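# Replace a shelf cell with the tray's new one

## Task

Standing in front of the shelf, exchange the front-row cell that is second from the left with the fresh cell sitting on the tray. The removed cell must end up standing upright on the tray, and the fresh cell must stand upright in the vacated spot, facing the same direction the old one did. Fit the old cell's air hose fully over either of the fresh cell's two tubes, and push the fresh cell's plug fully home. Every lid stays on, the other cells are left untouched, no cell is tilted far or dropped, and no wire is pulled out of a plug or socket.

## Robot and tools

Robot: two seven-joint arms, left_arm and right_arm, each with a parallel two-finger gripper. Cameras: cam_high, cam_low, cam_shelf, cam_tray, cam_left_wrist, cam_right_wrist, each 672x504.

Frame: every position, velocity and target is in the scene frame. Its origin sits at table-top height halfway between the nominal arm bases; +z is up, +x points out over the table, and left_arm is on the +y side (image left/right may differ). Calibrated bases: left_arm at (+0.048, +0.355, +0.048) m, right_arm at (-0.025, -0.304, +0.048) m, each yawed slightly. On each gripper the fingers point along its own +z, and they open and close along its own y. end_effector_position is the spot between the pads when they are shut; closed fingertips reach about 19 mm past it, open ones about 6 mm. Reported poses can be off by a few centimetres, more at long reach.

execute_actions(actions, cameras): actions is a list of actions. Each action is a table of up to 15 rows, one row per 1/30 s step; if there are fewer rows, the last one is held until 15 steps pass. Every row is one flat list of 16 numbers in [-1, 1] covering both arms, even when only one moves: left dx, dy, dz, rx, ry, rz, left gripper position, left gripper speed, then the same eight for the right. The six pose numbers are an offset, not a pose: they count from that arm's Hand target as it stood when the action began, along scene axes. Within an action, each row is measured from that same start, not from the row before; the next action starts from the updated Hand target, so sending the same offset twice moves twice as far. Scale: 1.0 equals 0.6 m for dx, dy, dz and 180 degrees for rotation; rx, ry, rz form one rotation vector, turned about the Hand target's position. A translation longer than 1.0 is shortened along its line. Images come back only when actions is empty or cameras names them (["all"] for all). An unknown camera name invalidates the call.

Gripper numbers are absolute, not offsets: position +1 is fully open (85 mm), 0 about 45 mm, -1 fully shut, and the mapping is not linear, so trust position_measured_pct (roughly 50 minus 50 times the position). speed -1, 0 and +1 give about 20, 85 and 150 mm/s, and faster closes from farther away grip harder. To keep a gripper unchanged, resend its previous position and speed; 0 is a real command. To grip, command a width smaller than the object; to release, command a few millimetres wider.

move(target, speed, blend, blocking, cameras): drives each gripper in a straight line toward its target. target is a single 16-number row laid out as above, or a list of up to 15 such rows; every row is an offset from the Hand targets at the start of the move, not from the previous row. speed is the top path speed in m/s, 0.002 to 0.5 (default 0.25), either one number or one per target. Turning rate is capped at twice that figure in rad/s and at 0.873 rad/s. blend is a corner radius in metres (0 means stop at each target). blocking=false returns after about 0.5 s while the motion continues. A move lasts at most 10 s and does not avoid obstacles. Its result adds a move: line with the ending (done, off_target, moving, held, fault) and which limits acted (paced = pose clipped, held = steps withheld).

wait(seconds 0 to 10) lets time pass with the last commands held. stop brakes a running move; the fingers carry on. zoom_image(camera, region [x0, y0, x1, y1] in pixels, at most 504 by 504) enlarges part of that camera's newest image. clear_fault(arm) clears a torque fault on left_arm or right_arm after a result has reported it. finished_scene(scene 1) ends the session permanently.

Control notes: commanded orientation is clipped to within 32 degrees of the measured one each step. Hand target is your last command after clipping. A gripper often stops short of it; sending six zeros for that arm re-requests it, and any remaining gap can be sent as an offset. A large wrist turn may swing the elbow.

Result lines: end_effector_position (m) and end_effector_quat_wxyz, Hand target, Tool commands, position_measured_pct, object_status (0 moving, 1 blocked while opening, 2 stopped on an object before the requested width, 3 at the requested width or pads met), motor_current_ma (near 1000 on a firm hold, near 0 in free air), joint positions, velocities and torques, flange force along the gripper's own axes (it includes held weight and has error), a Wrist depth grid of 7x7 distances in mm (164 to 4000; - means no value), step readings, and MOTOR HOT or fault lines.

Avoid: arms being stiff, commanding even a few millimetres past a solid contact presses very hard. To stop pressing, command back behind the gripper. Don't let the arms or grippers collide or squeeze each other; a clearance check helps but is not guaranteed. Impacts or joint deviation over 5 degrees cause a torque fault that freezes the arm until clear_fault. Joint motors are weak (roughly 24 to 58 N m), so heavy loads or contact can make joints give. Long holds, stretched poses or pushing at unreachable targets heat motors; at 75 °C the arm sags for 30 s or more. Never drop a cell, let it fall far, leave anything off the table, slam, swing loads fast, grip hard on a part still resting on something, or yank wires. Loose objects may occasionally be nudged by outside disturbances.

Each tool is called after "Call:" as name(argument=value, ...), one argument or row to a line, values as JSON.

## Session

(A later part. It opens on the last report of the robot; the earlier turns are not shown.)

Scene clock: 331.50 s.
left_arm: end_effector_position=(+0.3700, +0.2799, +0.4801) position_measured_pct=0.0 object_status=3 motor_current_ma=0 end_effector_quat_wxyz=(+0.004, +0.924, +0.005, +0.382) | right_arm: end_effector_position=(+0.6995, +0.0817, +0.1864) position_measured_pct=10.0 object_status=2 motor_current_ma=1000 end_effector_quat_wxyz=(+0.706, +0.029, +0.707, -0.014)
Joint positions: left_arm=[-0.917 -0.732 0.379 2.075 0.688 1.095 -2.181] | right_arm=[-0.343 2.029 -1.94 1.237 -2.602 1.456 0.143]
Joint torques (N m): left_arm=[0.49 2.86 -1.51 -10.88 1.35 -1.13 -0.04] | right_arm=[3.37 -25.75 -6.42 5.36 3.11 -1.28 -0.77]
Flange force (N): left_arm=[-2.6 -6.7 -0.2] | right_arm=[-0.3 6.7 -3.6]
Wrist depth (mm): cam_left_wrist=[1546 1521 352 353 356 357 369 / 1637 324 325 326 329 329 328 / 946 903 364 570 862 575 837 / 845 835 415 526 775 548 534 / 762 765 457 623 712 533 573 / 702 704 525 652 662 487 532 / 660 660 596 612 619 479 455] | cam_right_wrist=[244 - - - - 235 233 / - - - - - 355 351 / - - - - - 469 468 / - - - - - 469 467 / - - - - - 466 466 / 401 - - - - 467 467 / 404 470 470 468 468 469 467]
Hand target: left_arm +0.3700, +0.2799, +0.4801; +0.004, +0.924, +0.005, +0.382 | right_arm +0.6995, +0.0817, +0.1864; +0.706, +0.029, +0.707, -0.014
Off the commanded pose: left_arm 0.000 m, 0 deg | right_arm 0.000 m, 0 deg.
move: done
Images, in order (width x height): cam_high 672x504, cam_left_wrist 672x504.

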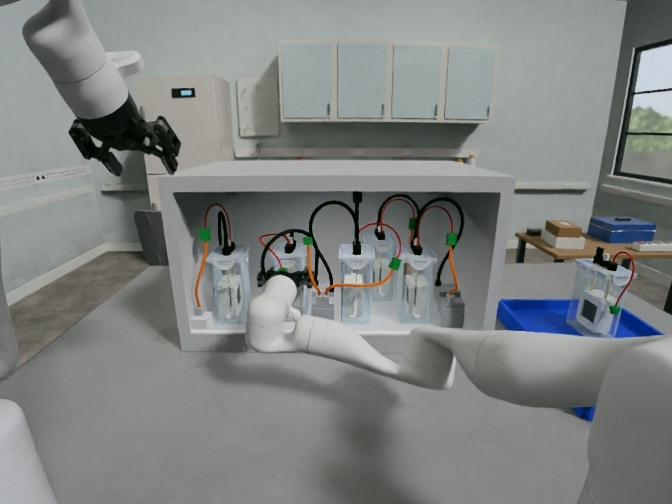

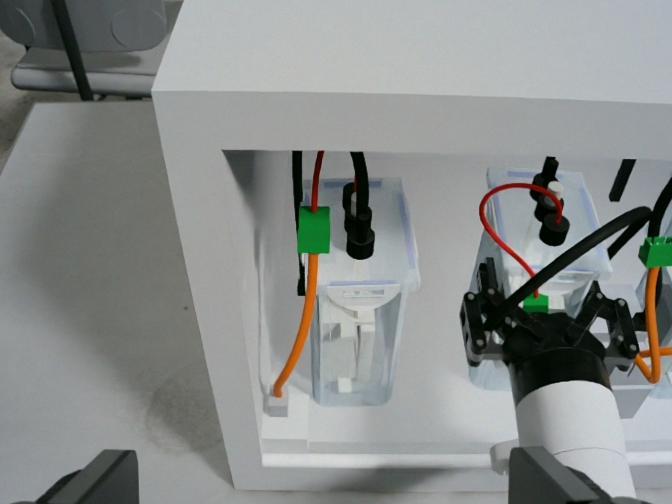

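Call:
move(
  target=[0.2167,-0.1333,-0.083,0,0,0,1,-1, 0,0,0,0,0,0,0.79,-1],
  cameras=["cam_low","cam_left_wrist"],
  speed=0.15,
)

Call:
zoom_image(
  camera="cam_left_wrist",
  region=[320, 200, 660, 504],
)

Scene clock: 342.27 s.
left_arm: end_effector_position=(+0.5000, +0.2000, +0.4303) position_measured_pct=0.0 object_status=3 motor_current_ma=0 end_effector_quat_wxyz=(+0.004, +0.924, +0.005, +0.382) | right_arm: end_effector_position=(+0.6995, +0.0817, +0.1864) position_measured_pct=10.0 object_status=2 motor_current_ma=1000 end_effector_quat_wxyz=(+0.706, +0.029, +0.707, -0.014)
Joint positions: left_arm=[-1.265 -0.632 1.053 1.973 0.852 0.789 -2.005] | right_arm=[-0.343 2.029 -1.94 1.237 -2.602 1.456 0.143]
Joint torques (N m): left_arm=[0.45 4.92 -3.79 -10.06 0.92 -1.22 -0.05] | right_arm=[3.38 -25.66 -6.42 5.41 3.13 -1.28 -0.66]
Flange force (N): left_arm=[-3.2 -6.0 -2.8] | right_arm=[-0.2 7.1 -3.2]
Wrist depth (mm): cam_left_wrist=[253 254 255 250 257 259 261 / 223 220 220 221 222 227 229 / 196 196 197 198 198 199 200 / 207 202 206 206 206 205 206 / 318 335 416 636 436 415 350 / 297 393 400 597 425 416 478 / 316 473 526 560 407 403 416] | cam_right_wrist=[244 - - - - 234 234 / - - - - - 354 351 / - - - - - 469 468 / - - - - - 469 468 / - - - - - 467 467 / 400 - - - - 466 467 / 405 470 471 468 467 468 466]
Hand target: left_arm +0.5000, +0.2000, +0.4303; +0.004, +0.924, +0.005, +0.382 | right_arm +0.6995, +0.0817, +0.1864; +0.706, +0.029, +0.707, -0.014
Off the commanded pose: left_arm 0.000 m, 0 deg | right_arm 0.000 m, 0 deg.
move: done
Images, in order (width x height): cam_low 672x504, cam_left_wrist 672x504.

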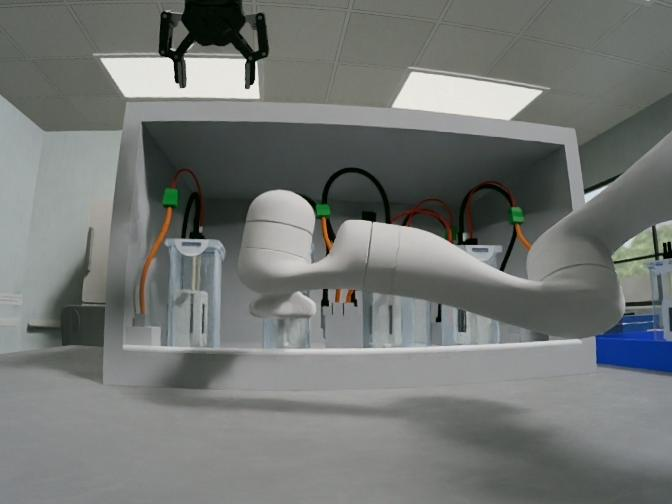

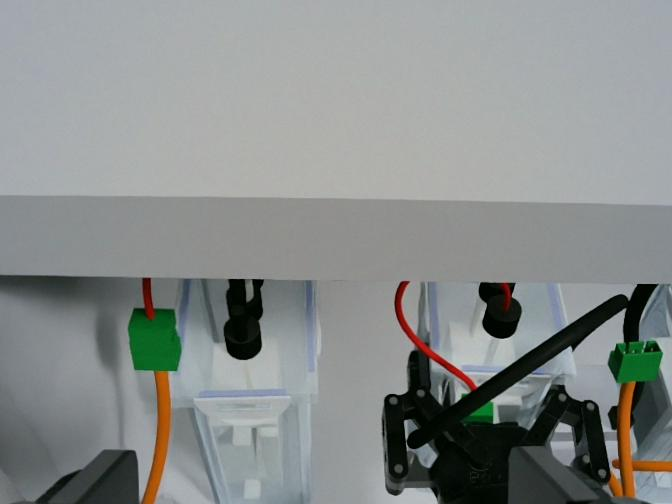

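Scaled by 1.482.

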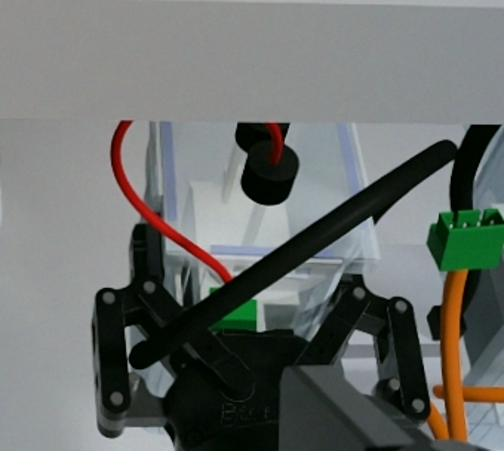

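Call:
move(
  target=[
    [0,-0.2,-0.083,0.233,-0.067,-0.185,-0.3,0, 0,0,0,0,0,0,0.79,-1],
    [0.148,-0.237,-0.18,0.233,-0.067,-0.185,-0.3,0, 0,0,0,0,0,0,0.79,-1],
  ],
  cameras=["cam_high","cam_shelf","cam_left_wrist"],
  speed=0.12,
)

Scene clock: 367.53 s.
left_arm: end_effector_position=(+0.5889, +0.0577, +0.3223) position_measured_pct=64.9 object_status=3 motor_current_ma=0 end_effector_quat_wxyz=(-0.215, +0.784, -0.389, +0.433) | right_arm: end_effector_position=(+0.6995, +0.0817, +0.1864) position_measured_pct=10.0 object_status=2 motor_current_ma=1000 end_effector_quat_wxyz=(+0.706, +0.029, +0.707, -0.014)
Joint positions: left_arm=[-1.558 -0.762 1.871 1.933 0.911 0.098 -2.579] | right_arm=[-0.343 2.029 -1.94 1.237 -2.602 1.456 0.143]
Joint torques (N m): left_arm=[0.33 12.46 -5.45 -7.9 0.31 -1.83 0.02] | right_arm=[3.31 -25.68 -6.33 5.45 3.12 -1.24 -0.73]
Flange force (N): left_arm=[-3.4 -2.9 -5.3] | right_arm=[-0.3 7.1 -3.1]
Wrist depth (mm): cam_left_wrist=[- - - - 414 303 451 / - - - 611 544 282 258 / - - 195 637 597 281 252 / - - 608 644 579 497 319 / - 607 614 224 330 368 387 / - 619 266 209 205 341 312 / 607 631 - 273 259 246 302] | cam_right_wrist=[244 - - - - 234 233 / - - - - - 354 351 / - - - - - 468 468 / - - - - - 469 467 / - - - - - 468 466 / 401 - - - - 468 466 / 405 469 469 468 469 467 464]
Hand target: left_arm +0.5888, +0.0578, +0.3223; -0.215, +0.784, -0.389, +0.433 | right_arm +0.6995, +0.0817, +0.1864; +0.706, +0.029, +0.707, -0.014
Off the commanded pose: left_arm 0.000 m, 0 deg | right_arm 0.000 m, 0 deg.
move: done
Images, in order (width x height): cam_high 672x504, cam_shelf 672x504, cam_left_wrist 672x504.

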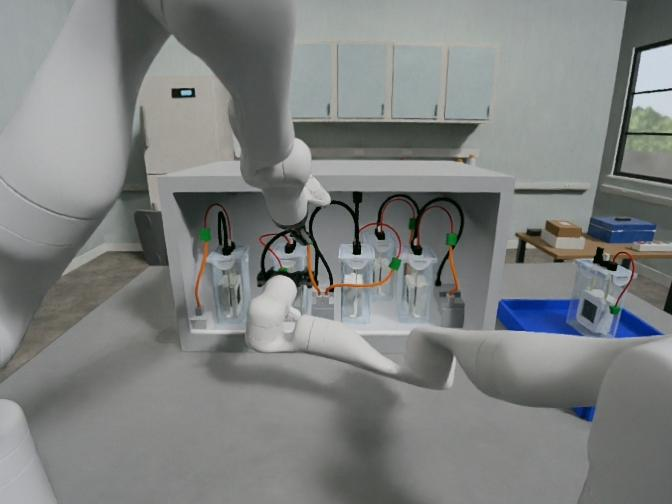

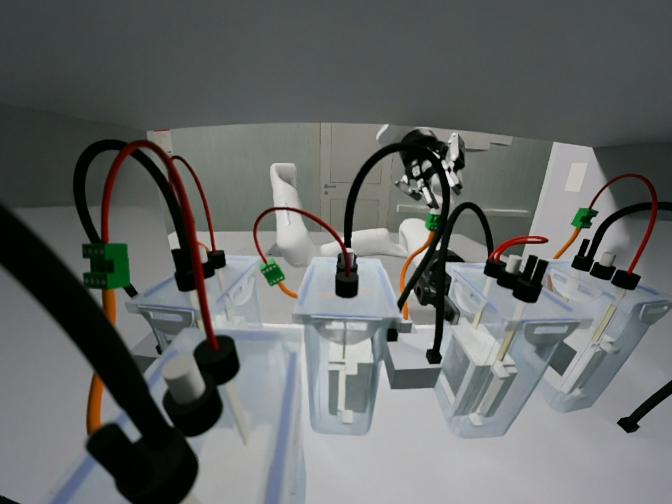

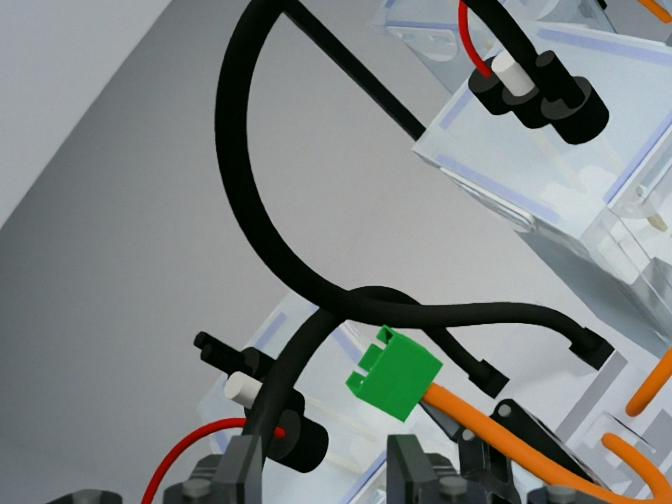

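Call:
move(
  target=[-0.023,0.1233,-0.0817,0,0,0,-0.3,0, 0,0,0,0,0,0,0.79,-1],
  cameras=["cam_high","cam_shelf","cam_left_wrist"],
  speed=0.08,
)

Scene clock: 385.50 s.
left_arm: end_effector_position=(+0.5750, +0.1317, +0.2733) position_measured_pct=64.9 object_status=3 motor_current_ma=0 end_effector_quat_wxyz=(-0.215, +0.784, -0.389, +0.433) | right_arm: end_effector_position=(+0.6995, +0.0817, +0.1864) position_measured_pct=10.0 object_status=2 motor_current_ma=1000 end_effector_quat_wxyz=(+0.706, +0.029, +0.707, -0.014)
Joint positions: left_arm=[-1.889 -0.554 2.341 2.174 0.705 -0.341 -2.529] | right_arm=[-0.343 2.029 -1.94 1.237 -2.602 1.456 0.143]
Joint torques (N m): left_arm=[0.35 11.93 -2.09 -7.15 0.3 -1.9 -0.04] | right_arm=[3.27 -25.67 -6.36 5.45 3.08 -1.27 -0.81]
Flange force (N): left_arm=[-1.6 -3.4 -6.2] | right_arm=[-0.4 6.9 -3.2]
Wrist depth (mm): cam_left_wrist=[493 522 552 579 530 352 325 / 512 543 563 335 194 264 338 / 535 562 250 281 254 272 313 / 553 578 295 255 247 259 228 / 572 604 268 245 253 230 228 / 521 330 533 275 244 189 177 / 427 293 522 242 257 180 -] | cam_right_wrist=[244 - - - - 235 234 / - - - - - 355 351 / - - - - - 469 468 / - - - - - 466 467 / - - - - - 469 466 / 400 - - - - 466 466 / 404 470 469 468 467 467 465]
Hand target: left_arm +0.5750, +0.1317, +0.2732; -0.215, +0.784, -0.389, +0.433 | right_arm +0.6995, +0.0817, +0.1864; +0.706, +0.029, +0.707, -0.014
Off the commanded pose: left_arm 0.000 m, 0 deg | right_arm 0.000 m, 0 deg.
move: done
Images, in order (width x height): cam_high 672x504, cam_shelf 672x504, cam_left_wrist 672x504.

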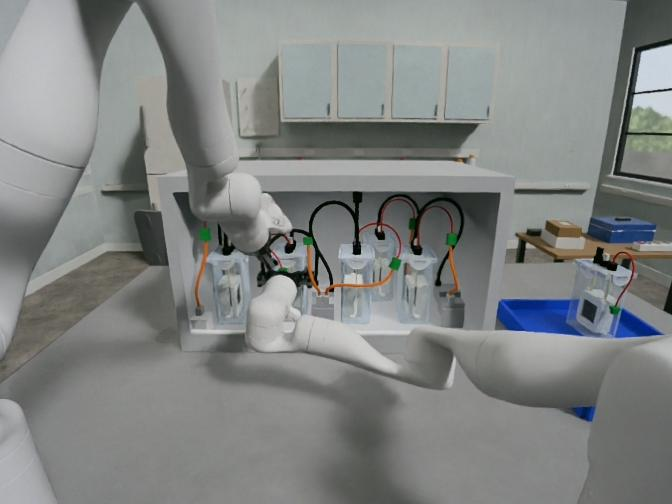

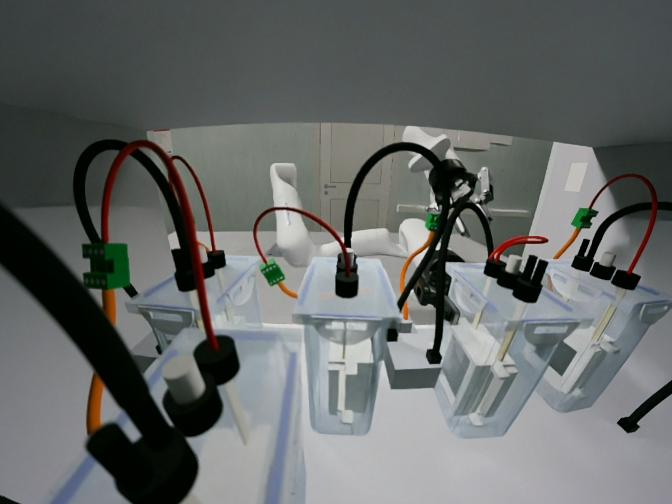

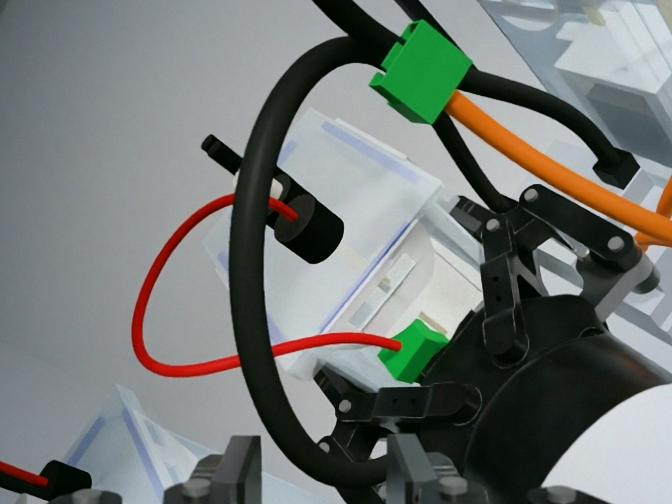

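Call:
move(
  target=[
    [0.05,-0.0017,-0.0133,0,0,0,-0.3,0, 0,0,0,0,0,0,0.79,-1],
  ],
  cameras=["cam_shelf","cam_left_wrist"],
  speed=0.05,
)

Scene clock: 390.00 s.
left_arm: end_effector_position=(+0.6050, +0.1307, +0.2652) position_measured_pct=64.9 object_status=3 motor_current_ma=0 end_effector_quat_wxyz=(-0.215, +0.784, -0.389, +0.433) | right_arm: end_effector_position=(+0.6995, +0.0817, +0.1864) position_measured_pct=10.0 object_status=2 motor_current_ma=1000 end_effector_quat_wxyz=(+0.706, +0.029, +0.707, -0.014)
Joint positions: left_arm=[-1.995 -0.596 2.405 2.104 0.646 -0.332 -2.492] | right_arm=[-0.343 2.029 -1.94 1.237 -2.602 1.456 0.143]
Joint torques (N m): left_arm=[0.31 13.39 -2.15 -7.25 0.32 -1.85 0] | right_arm=[3.31 -25.64 -6.31 5.43 3.07 -1.26 -0.77]
Flange force (N): left_arm=[-1.1 -2.6 -6.3] | right_arm=[-0.4 7.0 -3.2]
Wrist depth (mm): cam_left_wrist=[467 494 524 550 585 525 309 / 483 514 539 575 533 170 315 / 504 534 - 263 234 323 268 / 523 547 280 232 216 243 217 / 541 570 256 222 221 218 201 / 521 580 573 218 224 204 189 / 439 286 516 471 222 199 -] | cam_right_wrist=[244 - - - - 235 234 / - - - - - 355 351 / - - - - - 468 468 / - - - - - 469 469 / - - - - - 469 467 / 402 - - - - 467 466 / 404 471 470 469 468 467 465]
Hand target: left_arm +0.6050, +0.1307, +0.2653; -0.215, +0.784, -0.389, +0.433 | right_arm +0.6995, +0.0817, +0.1864; +0.706, +0.029, +0.707, -0.014
Off the commanded pose: left_arm 0.000 m, 0 deg | right_arm 0.000 m, 0 deg.
move: done
Images, in order (width x height): cam_shelf 672x504, cam_left_wrist 672x504.

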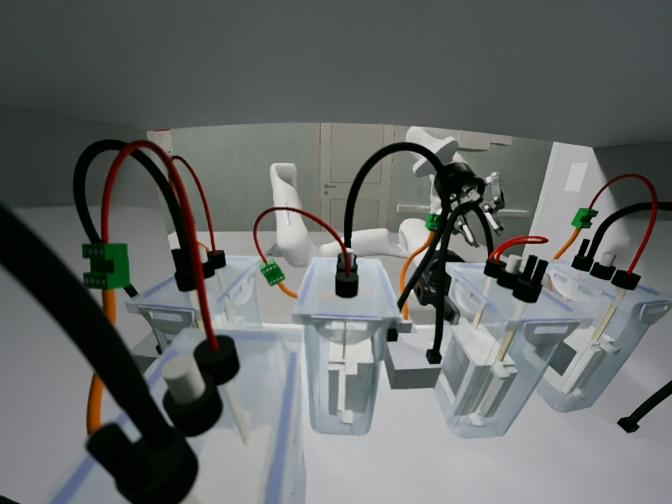

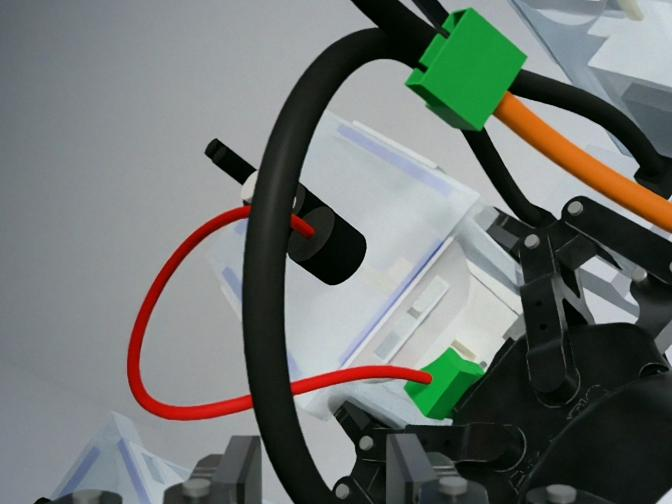

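Call:
move(
  target=[
    [0.02,0.004,-0.006,0,0,0,-0.3,0, 0,0,0,0,0,0,0.79,-1],
    [0.02,0.004,-0.006,0,0,0,-0.95,-1, 0,0,0,0,0,0,0.79,-1],
  ],
  cameras=["cam_shelf","cam_left_wrist"],
  speed=0.05,
)

Scene clock: 393.80 s.
left_arm: end_effector_position=(+0.6170, +0.1331, +0.2617) position_measured_pct=91.3 object_status=0 motor_current_ma=1000 end_effector_quat_wxyz=(-0.215, +0.784, -0.389, +0.433) | right_arm: end_effector_position=(+0.6995, +0.0817, +0.1864) position_measured_pct=10.0 object_status=2 motor_current_ma=1000 end_effector_quat_wxyz=(+0.706, +0.029, +0.707, -0.014)
Joint positions: left_arm=[-2.044 -0.61 2.435 2.08 0.617 -0.334 -2.477] | right_arm=[-0.343 2.029 -1.94 1.237 -2.602 1.456 0.143]
Joint torques (N m): left_arm=[0.26 14.02 -2.2 -7.28 0.36 -1.92 -0.02] | right_arm=[3.34 -25.64 -6.4 5.54 3.09 -1.25 -0.75]
Flange force (N): left_arm=[-1.0 -2.1 -5.9] | right_arm=[-0.2 7.4 -2.8]
Wrist depth (mm): cam_left_wrist=[456 483 515 546 573 - 302 / 473 503 536 - - - 250 / 492 525 245 251 231 286 291 / 510 541 282 218 203 225 220 / 528 567 - 219 210 211 194 / 515 585 - 207 214 204 185 / 448 280 - 463 211 191 -] | cam_right_wrist=[244 - - - - 234 233 / - - - - - 355 350 / - - - - - 468 468 / - - - - - 468 467 / - - - - - 466 467 / 401 - - - - 465 465 / 404 469 469 469 467 467 465]
Hand target: left_arm +0.6170, +0.1331, +0.2617; -0.215, +0.784, -0.389, +0.433 | right_arm +0.6995, +0.0817, +0.1864; +0.706, +0.029, +0.707, -0.014
Off the commanded pose: left_arm 0.000 m, 0 deg | right_arm 0.000 m, 0 deg.
move: done
Images, in order (width x height): cam_shelf 672x504, cam_left_wrist 672x504.

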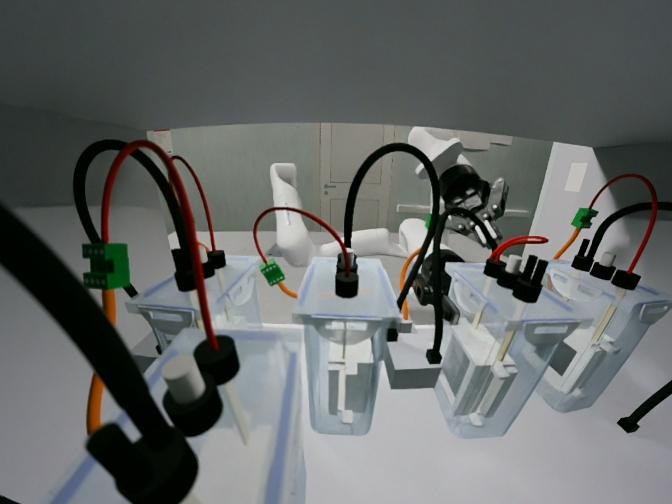

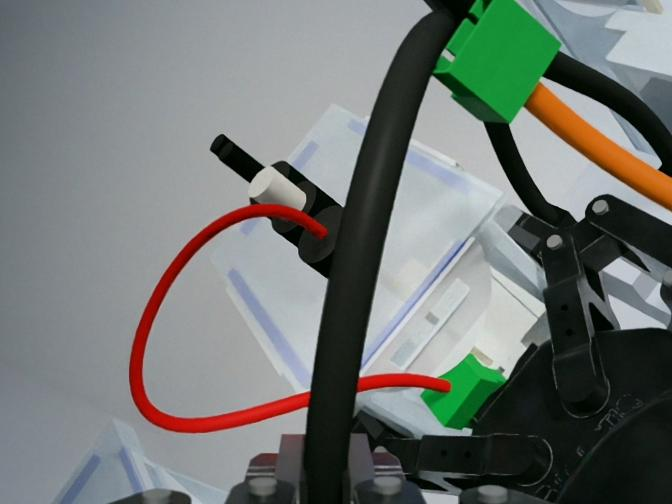

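Call:
move(
  target=[
    [-0.06,0.0,0.15,0,0,0,-0.95,-1, 0,0,0,0,0,0,0.79,-1],
    [-0.09,-0.13,0.18,0,0,0,-0.95,-1, 0,0,0,0,0,0,0.79,-1],
    [-0.08,-0.24,0.18,0,0,0,-0.95,-1, 0,0,0,0,0,0,0.79,-1],
  ],
  blend=[0.02,0.02,0],
  cameras=["cam_high","cam_shelf","cam_left_wrist","cam_low"],
  speed=0.07,
)

Scene clock: 401.00 s.
left_arm: end_effector_position=(+0.5690, -0.0109, +0.3697) position_measured_pct=91.3 object_status=2 motor_current_ma=1000 end_effector_quat_wxyz=(-0.215, +0.784, -0.389, +0.433) | right_arm: end_effector_position=(+0.6995, +0.0817, +0.1864) position_measured_pct=10.0 object_status=2 motor_current_ma=1000 end_effector_quat_wxyz=(+0.706, +0.029, +0.707, -0.014)
Joint positions: left_arm=[-1.408 -0.956 1.571 1.733 0.853 0.471 -2.363] | right_arm=[-0.343 2.029 -1.94 1.237 -2.602 1.456 0.143]
Joint torques (N m): left_arm=[2.06 14.99 -8.77 -9.12 0.41 -2.59 0.03] | right_arm=[3.32 -25.59 -6.34 5.39 3.13 -1.26 -0.69]
Flange force (N): left_arm=[-6.6 -1.7 1.5] | right_arm=[-0.4 7.0 -3.2]
Wrist depth (mm): cam_left_wrist=[266 - - - - - 339 / 206 - - - - 552 353 / - - - - - 363 522 / - - - - 352 310 294 / - - - - 342 300 294 / - - - 620 560 303 355 / - - - 342 246 383 405] | cam_right_wrist=[244 - - - - 235 234 / - - - - - 355 351 / - - - - - 468 469 / - - - - - 467 467 / - - - - - 468 466 / 402 - - - - 465 465 / 404 470 469 468 469 468 466]
Hand target: left_arm +0.5690, -0.0109, +0.3697; -0.215, +0.784, -0.389, +0.433 | right_arm +0.6995, +0.0817, +0.1864; +0.706, +0.029, +0.707, -0.014
Off the commanded pose: left_arm 0.000 m, 0 deg | right_arm 0.000 m, 0 deg.
move: done
Images, in order (width x height): cam_high 672x504, cam_low 672x504, cam_shelf 672x504, cam_left_wrist 672x504.

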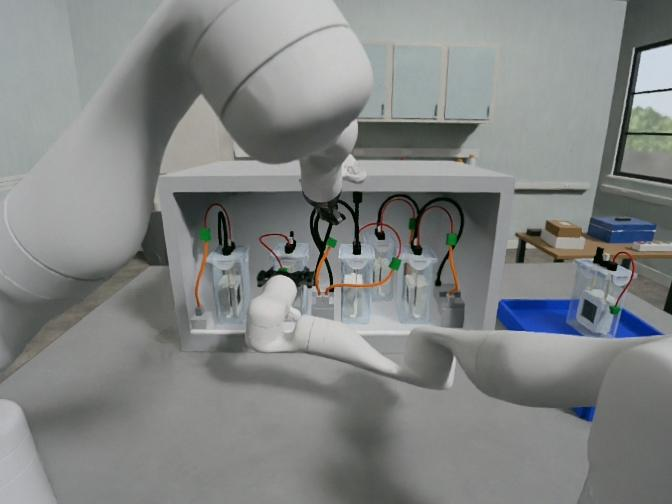

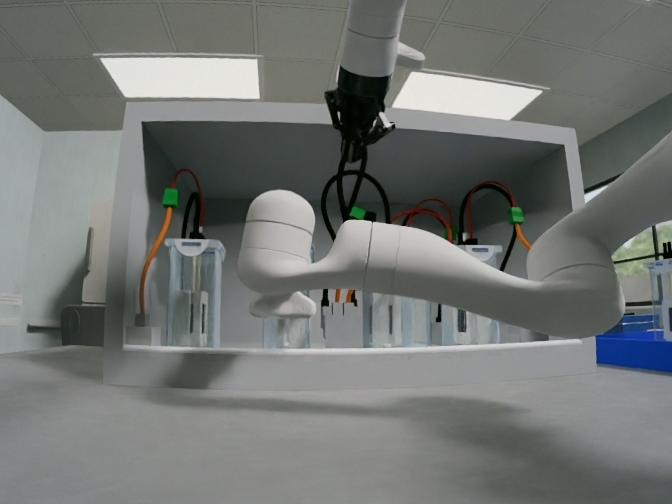

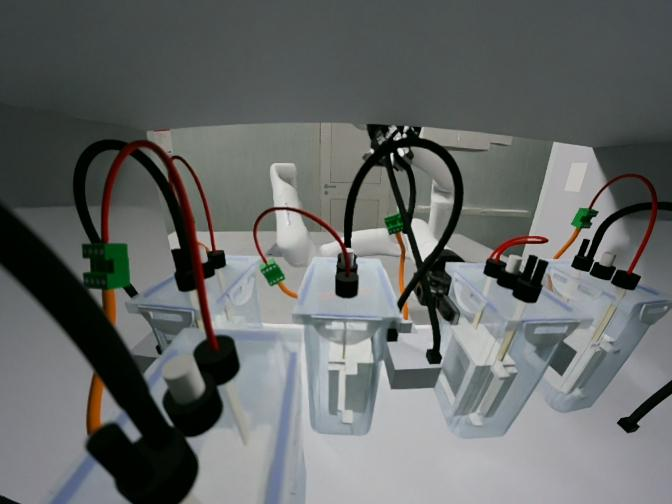

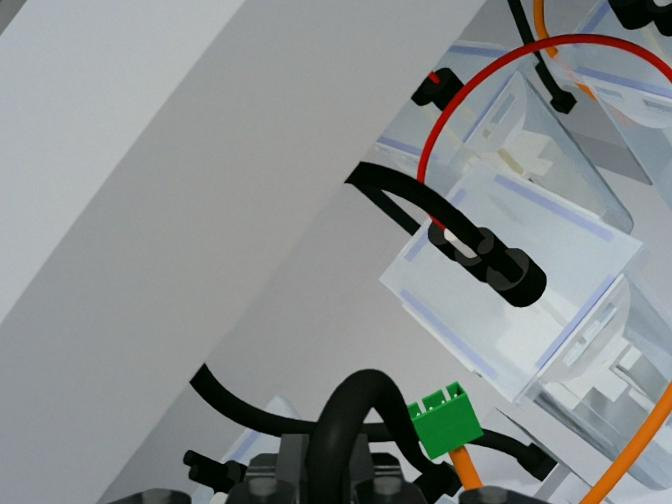

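Call:
zoom_image(
  camera="cam_low",
  region=[290, 80, 430, 260],
)

Call:
zoom_image(
  camera="cam_shelf",
  region=[340, 110, 480, 370],
)

Scaled by 2.800 from the camera's 672x504 image, which has a finer 960x720 frame.

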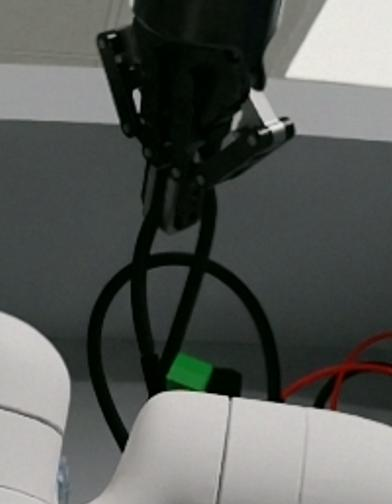

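Scaled by 1.938 from the camera's 672x504 image, which has a finer 960x720 frame.

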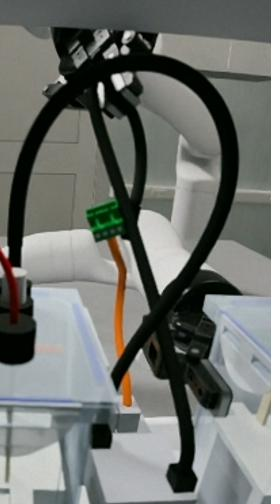

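Call:
move(
  target=[0,0,0,0,0,0,-0.95,-1, 0,0,0.037,0,0,0,0.79,-1],
  cameras=["cam_shelf","cam_right_wrist"],
  speed=0.03,
)

Scene clock: 411.57 s.
left_arm: end_effector_position=(+0.5690, -0.0109, +0.3697) position_measured_pct=91.3 object_status=2 motor_current_ma=1000 end_effector_quat_wxyz=(-0.215, +0.784, -0.389, +0.433) | right_arm: end_effector_position=(+0.6995, +0.0817, +0.2086) position_measured_pct=10.0 object_status=2 motor_current_ma=1000 end_effector_quat_wxyz=(+0.707, +0.029, +0.707, -0.014)
Joint positions: left_arm=[-1.408 -0.956 1.571 1.733 0.853 0.471 -2.363] | right_arm=[-0.341 2.001 -1.956 1.261 -2.626 1.473 0.18]
Joint torques (N m): left_arm=[1.98 15.01 -8.77 -9.01 0.44 -2.55 0.07] | right_arm=[3.03 -35.62 -7.98 8.6 7.41 -1.61 -0.35]
Flange force (N): left_arm=[-6.4 -1.7 1.5] | right_arm=[12.5 8.5 0.6]
Wrist depth (mm): cam_left_wrist=[266 - - - - - 339 / 206 - - - - 552 353 / - - - - - 363 524 / - - - - 353 310 294 / - - - - 341 300 295 / - - - 620 560 303 357 / - - - 324 - 384 405] | cam_right_wrist=[- - - - - 282 282 / - - - - - 414 412 / - - - - - 468 468 / 400 - - - - 467 468 / - - - - - 468 467 / 401 - - - - 467 465 / 402 470 469 469 468 466 465]
Hand target: left_arm +0.5690, -0.0109, +0.3697; -0.215, +0.784, -0.389, +0.433 | right_arm +0.6995, +0.0817, +0.2086; +0.706, +0.029, +0.707, -0.014
Off the commanded pose: left_arm 0.000 m, 0 deg | right_arm 0.000 m, 0 deg.
move: done
Images, in order (width x height): cam_shelf 672x504, cam_right_wrist 672x504.

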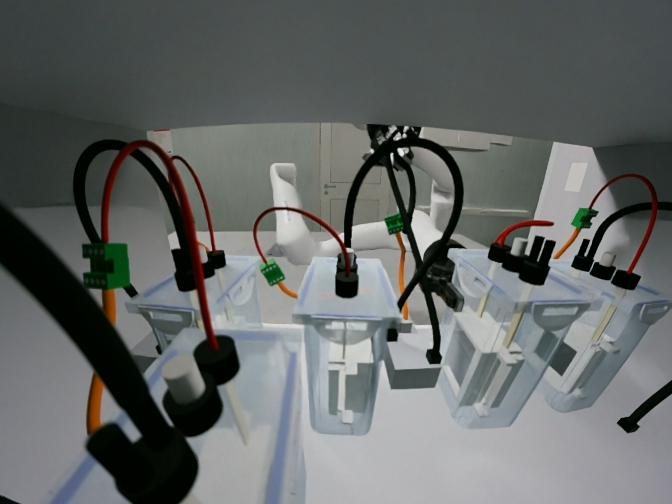

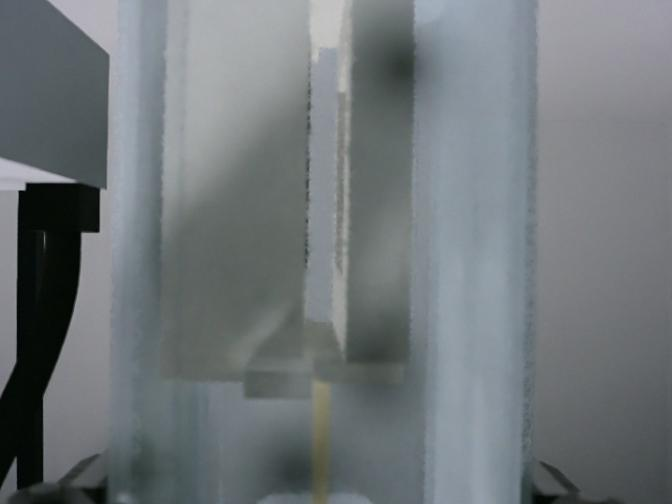

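Call:
move(
  target=[0,0,0,0,0,0,-0.95,-1, -0.333,-0.02,0.005,0,0,0,0.79,-1],
  cameras=["cam_shelf","cam_high","cam_low"],
  speed=0.08,
)

Scene clock: 416.77 s.
left_arm: end_effector_position=(+0.5690, -0.0109, +0.3697) position_measured_pct=91.3 object_status=2 motor_current_ma=1000 end_effector_quat_wxyz=(-0.215, +0.784, -0.389, +0.433) | right_arm: end_effector_position=(+0.4997, +0.0697, +0.2116) position_measured_pct=10.0 object_status=2 motor_current_ma=1000 end_effector_quat_wxyz=(+0.706, +0.029, +0.707, -0.014)
Joint positions: left_arm=[-1.408 -0.956 1.571 1.733 0.853 0.471 -2.363] | right_arm=[-0.431 2.121 -1.864 1.778 -2.454 2.009 0.374]
Joint torques (N m): left_arm=[2.03 14.97 -8.79 -9 0.41 -2.57 0.04] | right_arm=[3.53 -27.91 -7.69 6.67 6.42 -2.79 -0.33]
Flange force (N): left_arm=[-6.4 -1.7 1.6] | right_arm=[10.9 8.7 -4.2]
Wrist depth (mm): cam_left_wrist=[266 - - - - - 338 / 206 - - - - 553 353 / - - - - - 365 521 / - - - - 353 310 293 / - - - - 341 300 295 / - - - 620 557 303 356 / - - - 592 246 384 405] | cam_right_wrist=[312 - - - - 303 320 / 322 - - - - 444 341 / 321 - - - - 673 359 / 321 - - - - 670 375 / 416 - - - - 669 563 / 305 - - - - 403 321 / 350 560 671 671 672 669 590]
Hand target: left_arm +0.5690, -0.0109, +0.3697; -0.215, +0.784, -0.389, +0.433 | right_arm +0.4997, +0.0697, +0.2116; +0.706, +0.029, +0.707, -0.014
Off the commanded pose: left_arm 0.000 m, 0 deg | right_arm 0.000 m, 0 deg.
move: done
Images, in order (width x height): cam_high 672x504, cam_low 672x504, cam_shelf 672x504.

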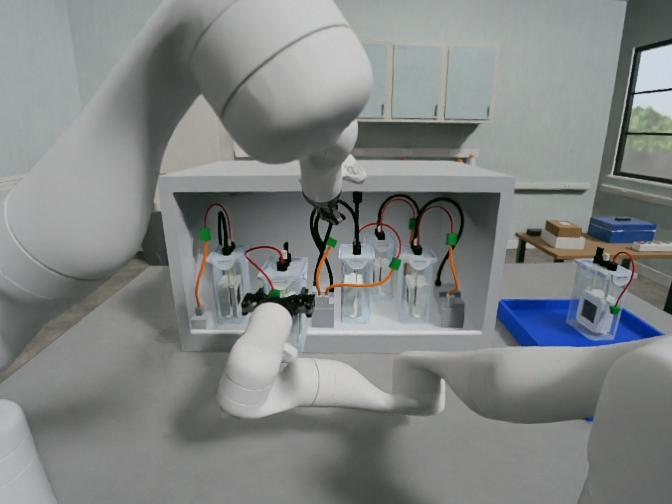

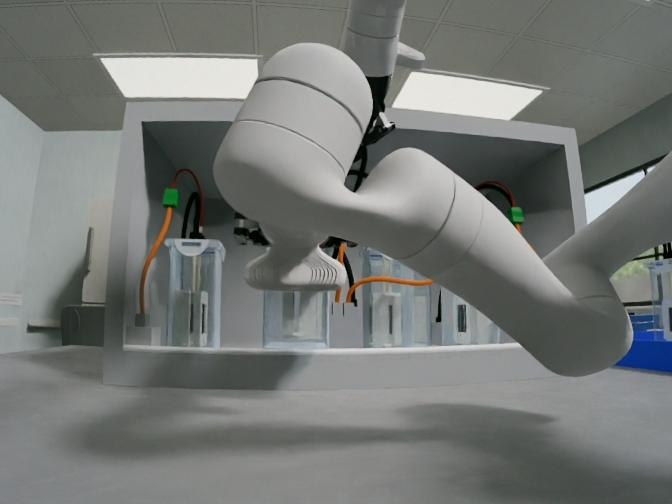

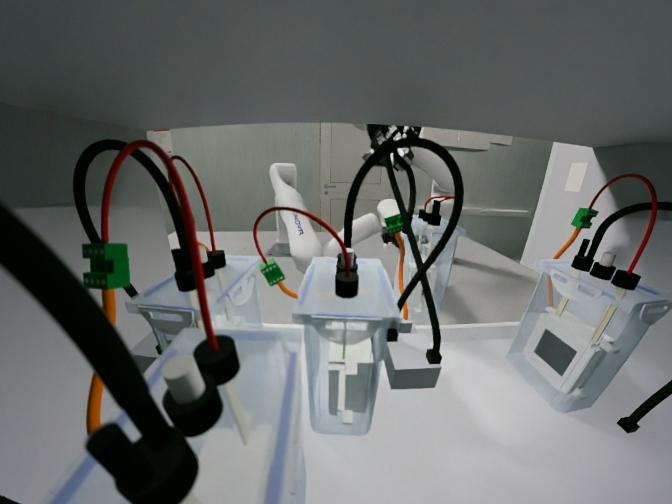

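Call:
move(
  target=[
    [0,0,0,0,0,0,-0.95,-1, -0.0833,-0.008,-0.01,0,0,0,0.79,-1],
    [0,0,0,0,0,0,-0.95,-1, -0.0833,-0.02,-0.1,0,0,0,0.79,-1],
    [0,0,0,0,0,0,-0.95,-1, -0.075,-0.3,-0.1,0,0,0,0.79,-1],
  ],
  blend=[0.02,0.02,0],
  cameras=["cam_shelf","cam_high","cam_low"],
  speed=0.1,
)

Scene clock: 422.17 s.
left_arm: end_effector_position=(+0.5690, -0.0109, +0.3697) position_measured_pct=91.3 object_status=2 motor_current_ma=1000 end_effector_quat_wxyz=(-0.215, +0.784, -0.389, +0.433) | right_arm: end_effector_position=(+0.4553, -0.1104, +0.1515) position_measured_pct=10.0 object_status=2 motor_current_ma=1000 end_effector_quat_wxyz=(+0.708, +0.026, +0.706, -0.011)
Joint positions: left_arm=[-1.408 -0.956 1.571 1.733 0.853 0.471 -2.363] | right_arm=[0.069 2.251 -1.411 2.243 -2.319 2.103 0.33]
Joint torques (N m): left_arm=[2.03 14.97 -8.77 -8.99 0.42 -2.6 0.11] | right_arm=[6.83 -2.97 -7.14 6.57 6.19 -2.65 -0.4]
Flange force (N): left_arm=[-6.3 -1.9 1.6] | right_arm=[-25.4 25.9 0.8]
Wrist depth (mm): cam_left_wrist=[266 - - - - - 338 / 206 - - - - 551 352 / - - - - - 364 524 / - - - - 353 310 293 / - - - - 340 300 295 / - - - 620 559 303 356 / - - - 592 246 384 404] | cam_right_wrist=[259 - - - - 261 261 / 259 - - - - 260 261 / 339 - - - - 262 261 / 355 - - - - 316 714 / 353 - - - - 319 711 / 628 - - - - 386 711 / 400 404 - 422 440 708 712]
Hand target: left_arm +0.5690, -0.0109, +0.3697; -0.215, +0.784, -0.389, +0.433 | right_arm +0.4547, -0.1103, +0.1516; +0.706, +0.029, +0.707, -0.014
Off the commanded pose: left_arm 0.000 m, 0 deg | right_arm 0.001 m, 1 deg.
joint sent to its limit (right arm) — joint 2 (shoulder), upper limit; joint 6 (wrist pitch), upper limit. The joint targets still meet the commanded pose.
move: done
Images, in order (width x height): cam_high 672x504, cam_low 672x504, cam_shelf 672x504.

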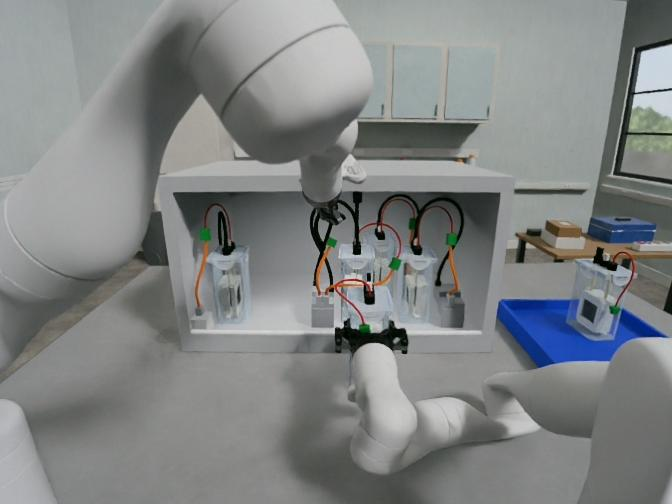

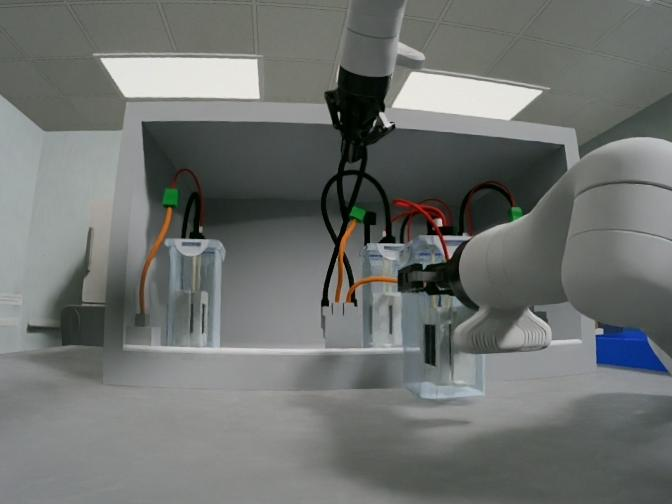

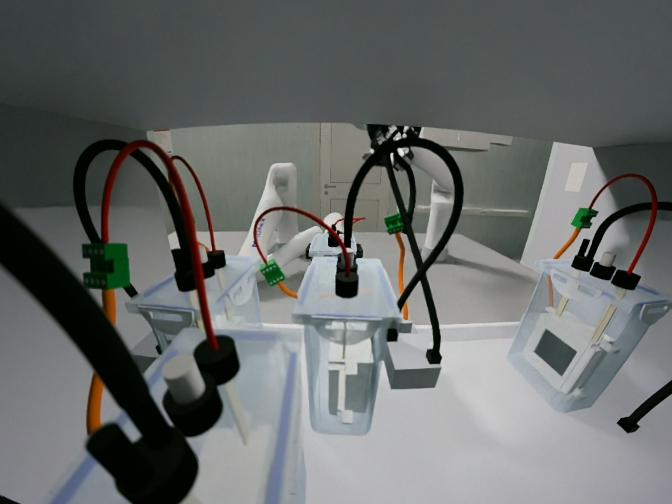

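Call:
move(
  target=[
    [0,0,0,0,0,0,-0.95,-1, 0.075,-0.08,0.1,0,0,0,0.79,-1],
    [0,0,0,0,0,0,-0.95,-1, 0.06,-0.3,0.1,0,0,0,0.79,-1],
    [0,0,0,0,0,0,-0.95,-1, 0.01,-0.5167,0.1,0,0,0,0.79,-1],
    [0,0,0,0,0,0,-0.95,-1, 0.03,-0.77,0.1,0,0,0,0.79,-1],
  ],
  blend=[0.02,0.03,0.03,0],
  cameras=["cam_high","cam_tray","cam_right_wrist"],
  speed=0.12,
)

Scene clock: 428.53 s.
left_arm: end_effector_position=(+0.5690, -0.0109, +0.3697) position_measured_pct=91.3 object_status=2 motor_current_ma=1000 end_effector_quat_wxyz=(-0.215, +0.784, -0.389, +0.433) | right_arm: end_effector_position=(+0.4727, -0.5723, +0.2116) position_measured_pct=10.0 object_status=2 motor_current_ma=1000 end_effector_quat_wxyz=(+0.706, +0.029, +0.707, -0.014)
Joint positions: left_arm=[-1.408 -0.956 1.571 1.733 0.853 0.471 -2.363] | right_arm=[1.684 1.733 -1.279 2.216 -2.643 0.597 -0.251]
Joint torques (N m): left_arm=[2.03 15 -8.73 -8.95 0.38 -2.59 0.08] | right_arm=[3.45 -16.25 -16.77 5.67 4.14 1.37 -0.45]
Flange force (N): left_arm=[-6.1 -1.7 1.6] | right_arm=[11.4 7.0 10.5]
Wrist depth (mm): cam_left_wrist=[267 - - - - - 338 / 206 - - - - 552 354 / - - - - - 363 523 / - - - - 354 310 294 / - - - - 341 300 295 / - - - 620 559 303 356 / - - - 591 246 383 406] | cam_right_wrist=[326 - - - - 390 296 / 320 - - - - 417 298 / 318 - - - - 417 298 / 3684 - - - - 418 298 / 359 - - - - 420 299 / 284 - - - - 420 299 / 3877 3435 3383 3349 3400 452 315]
Hand target: left_arm +0.5690, -0.0109, +0.3697; -0.215, +0.784, -0.389, +0.433 | right_arm +0.4727, -0.5723, +0.2116; +0.706, +0.029, +0.707, -0.014
Off the commanded pose: left_arm 0.000 m, 0 deg | right_arm 0.000 m, 0 deg.
move: done
Images, in order (width x height): cam_high 672x504, cam_tray 672x504, cam_right_wrist 672x504.

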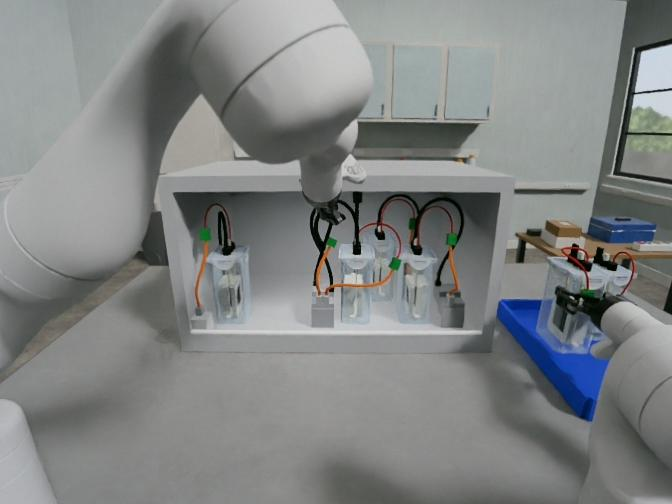

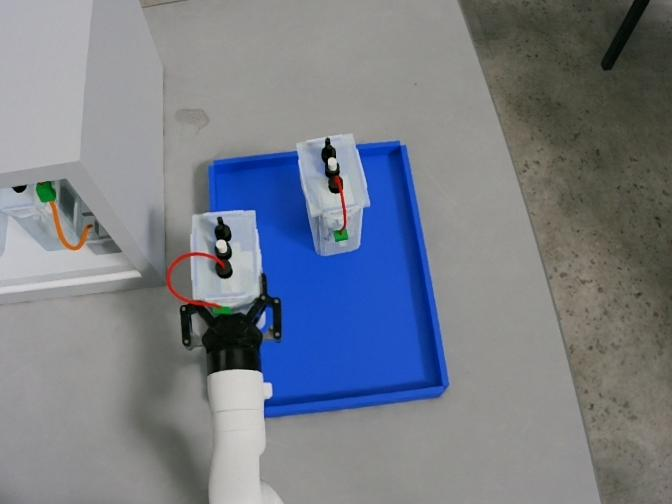

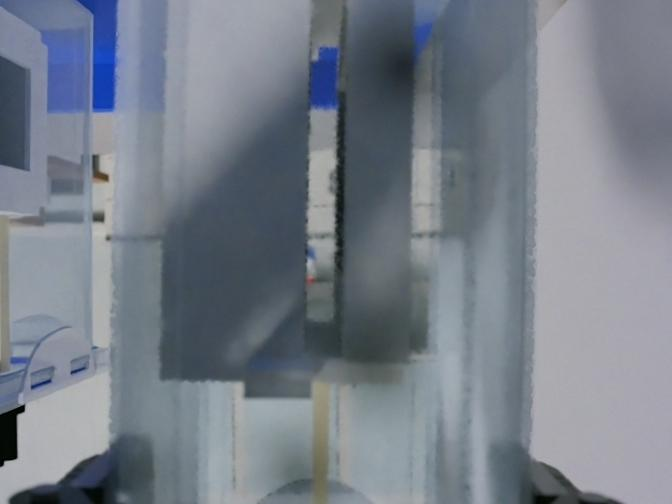

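Call:
move(
  target=[
    [0,0,0,0,0,0,-0.95,-1, 0,-0.0417,0,0,0,0,0.79,-1],
    [0,0,0,0,0,0,-0.95,-1, 0,-0.0417,-0.133,0,0,0,0.79,-1],
  ],
  cameras=["cam_tray","cam_high"],
  speed=[0.08,0.05],
)

Call:
zoom_image(
  camera="cam_tray",
  region=[160, 130, 460, 430],
)

Scene clock: 436.23 s.
left_arm: end_effector_position=(+0.5690, -0.0109, +0.3697) position_measured_pct=91.3 object_status=2 motor_current_ma=1000 end_effector_quat_wxyz=(-0.215, +0.784, -0.389, +0.433) | right_arm: end_effector_position=(+0.4723, -0.5929, +0.1368) position_measured_pct=10.0 object_status=2 motor_current_ma=1000 end_effector_quat_wxyz=(+0.709, +0.027, +0.704, -0.012)
Joint positions: left_arm=[-1.408 -0.956 1.571 1.733 0.853 0.471 -2.363] | right_arm=[1.775 1.968 -1.253 2.051 -2.424 0.371 -0.254]
Joint torques (N m): left_arm=[2.08 15.01 -8.85 -9.06 0.48 -2.6 0.06] | right_arm=[19.59 7.05 72.37 -43.18 -15.72 -6.08 -0.95]
Flange force (N): left_arm=[-6.4 -1.7 1.7] | right_arm=[-161.7 22.1 46.7]
Wrist depth (mm): cam_left_wrist=[266 - - - - - 338 / 206 - - - - 555 352 / - - - - - 364 522 / - - - - 353 310 293 / - - - - 340 300 295 / - - - 619 560 303 356 / - - - 594 246 384 406] | cam_right_wrist=[266 - - - - 189 - / 294 - - - - 433 347 / 286 - - - - 461 345 / 298 - - - - 458 345 / - - - - - 455 344 / 348 - - - - 454 342 / 314 3490 3453 3453 3490 520 342]
Hand target: left_arm +0.5690, -0.0109, +0.3697; -0.215, +0.784, -0.389, +0.433 | right_arm +0.4727, -0.5973, +0.1318; +0.706, +0.029, +0.707, -0.014
Off the commanded pose: left_arm 0.000 m, 0 deg | right_arm 0.007 m, 1 deg.
TORQUE WARNING: the torque sensor of joint 3 (upper arm roll) of the right arm reached its warning level (56.7 N m). A warning alone does not stop the arm.
move: off_target (right_arm)
Images, in order (width x height): cam_high 672x504, cam_tray 672x504.

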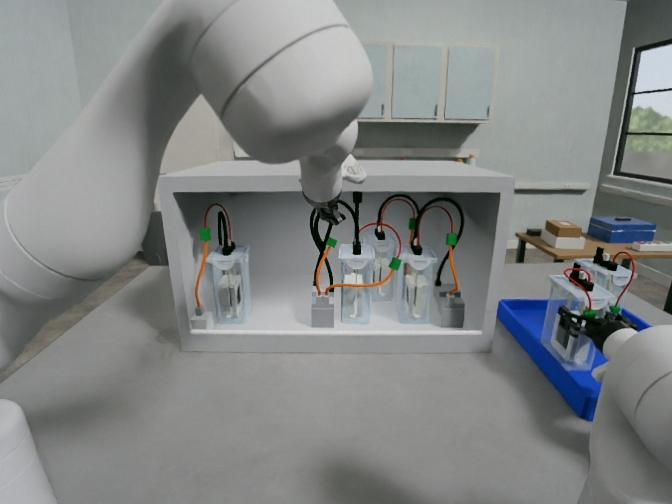

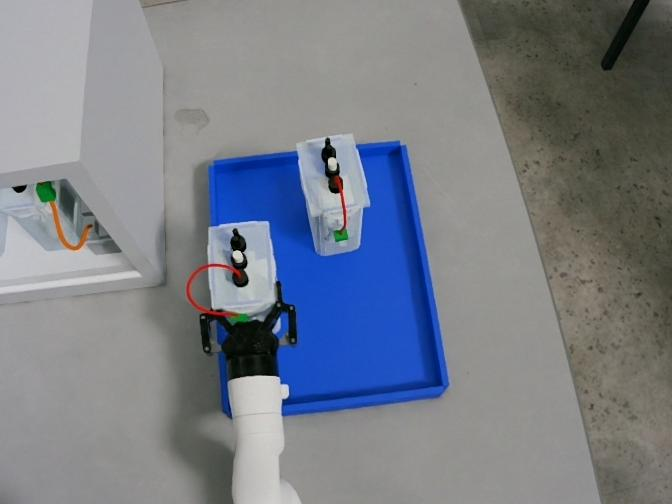

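Scaled by 1.680 from the camera's 672x504 image, which has a finer 960x720 frame.

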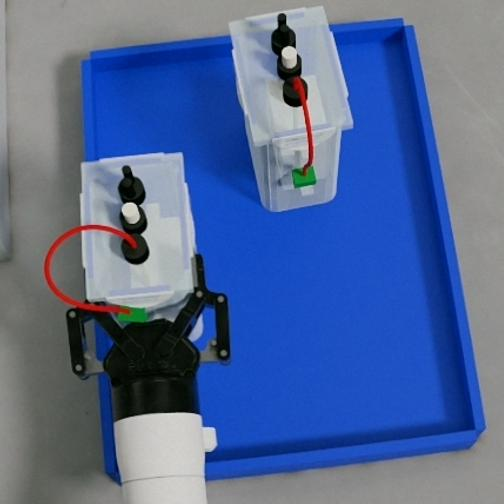

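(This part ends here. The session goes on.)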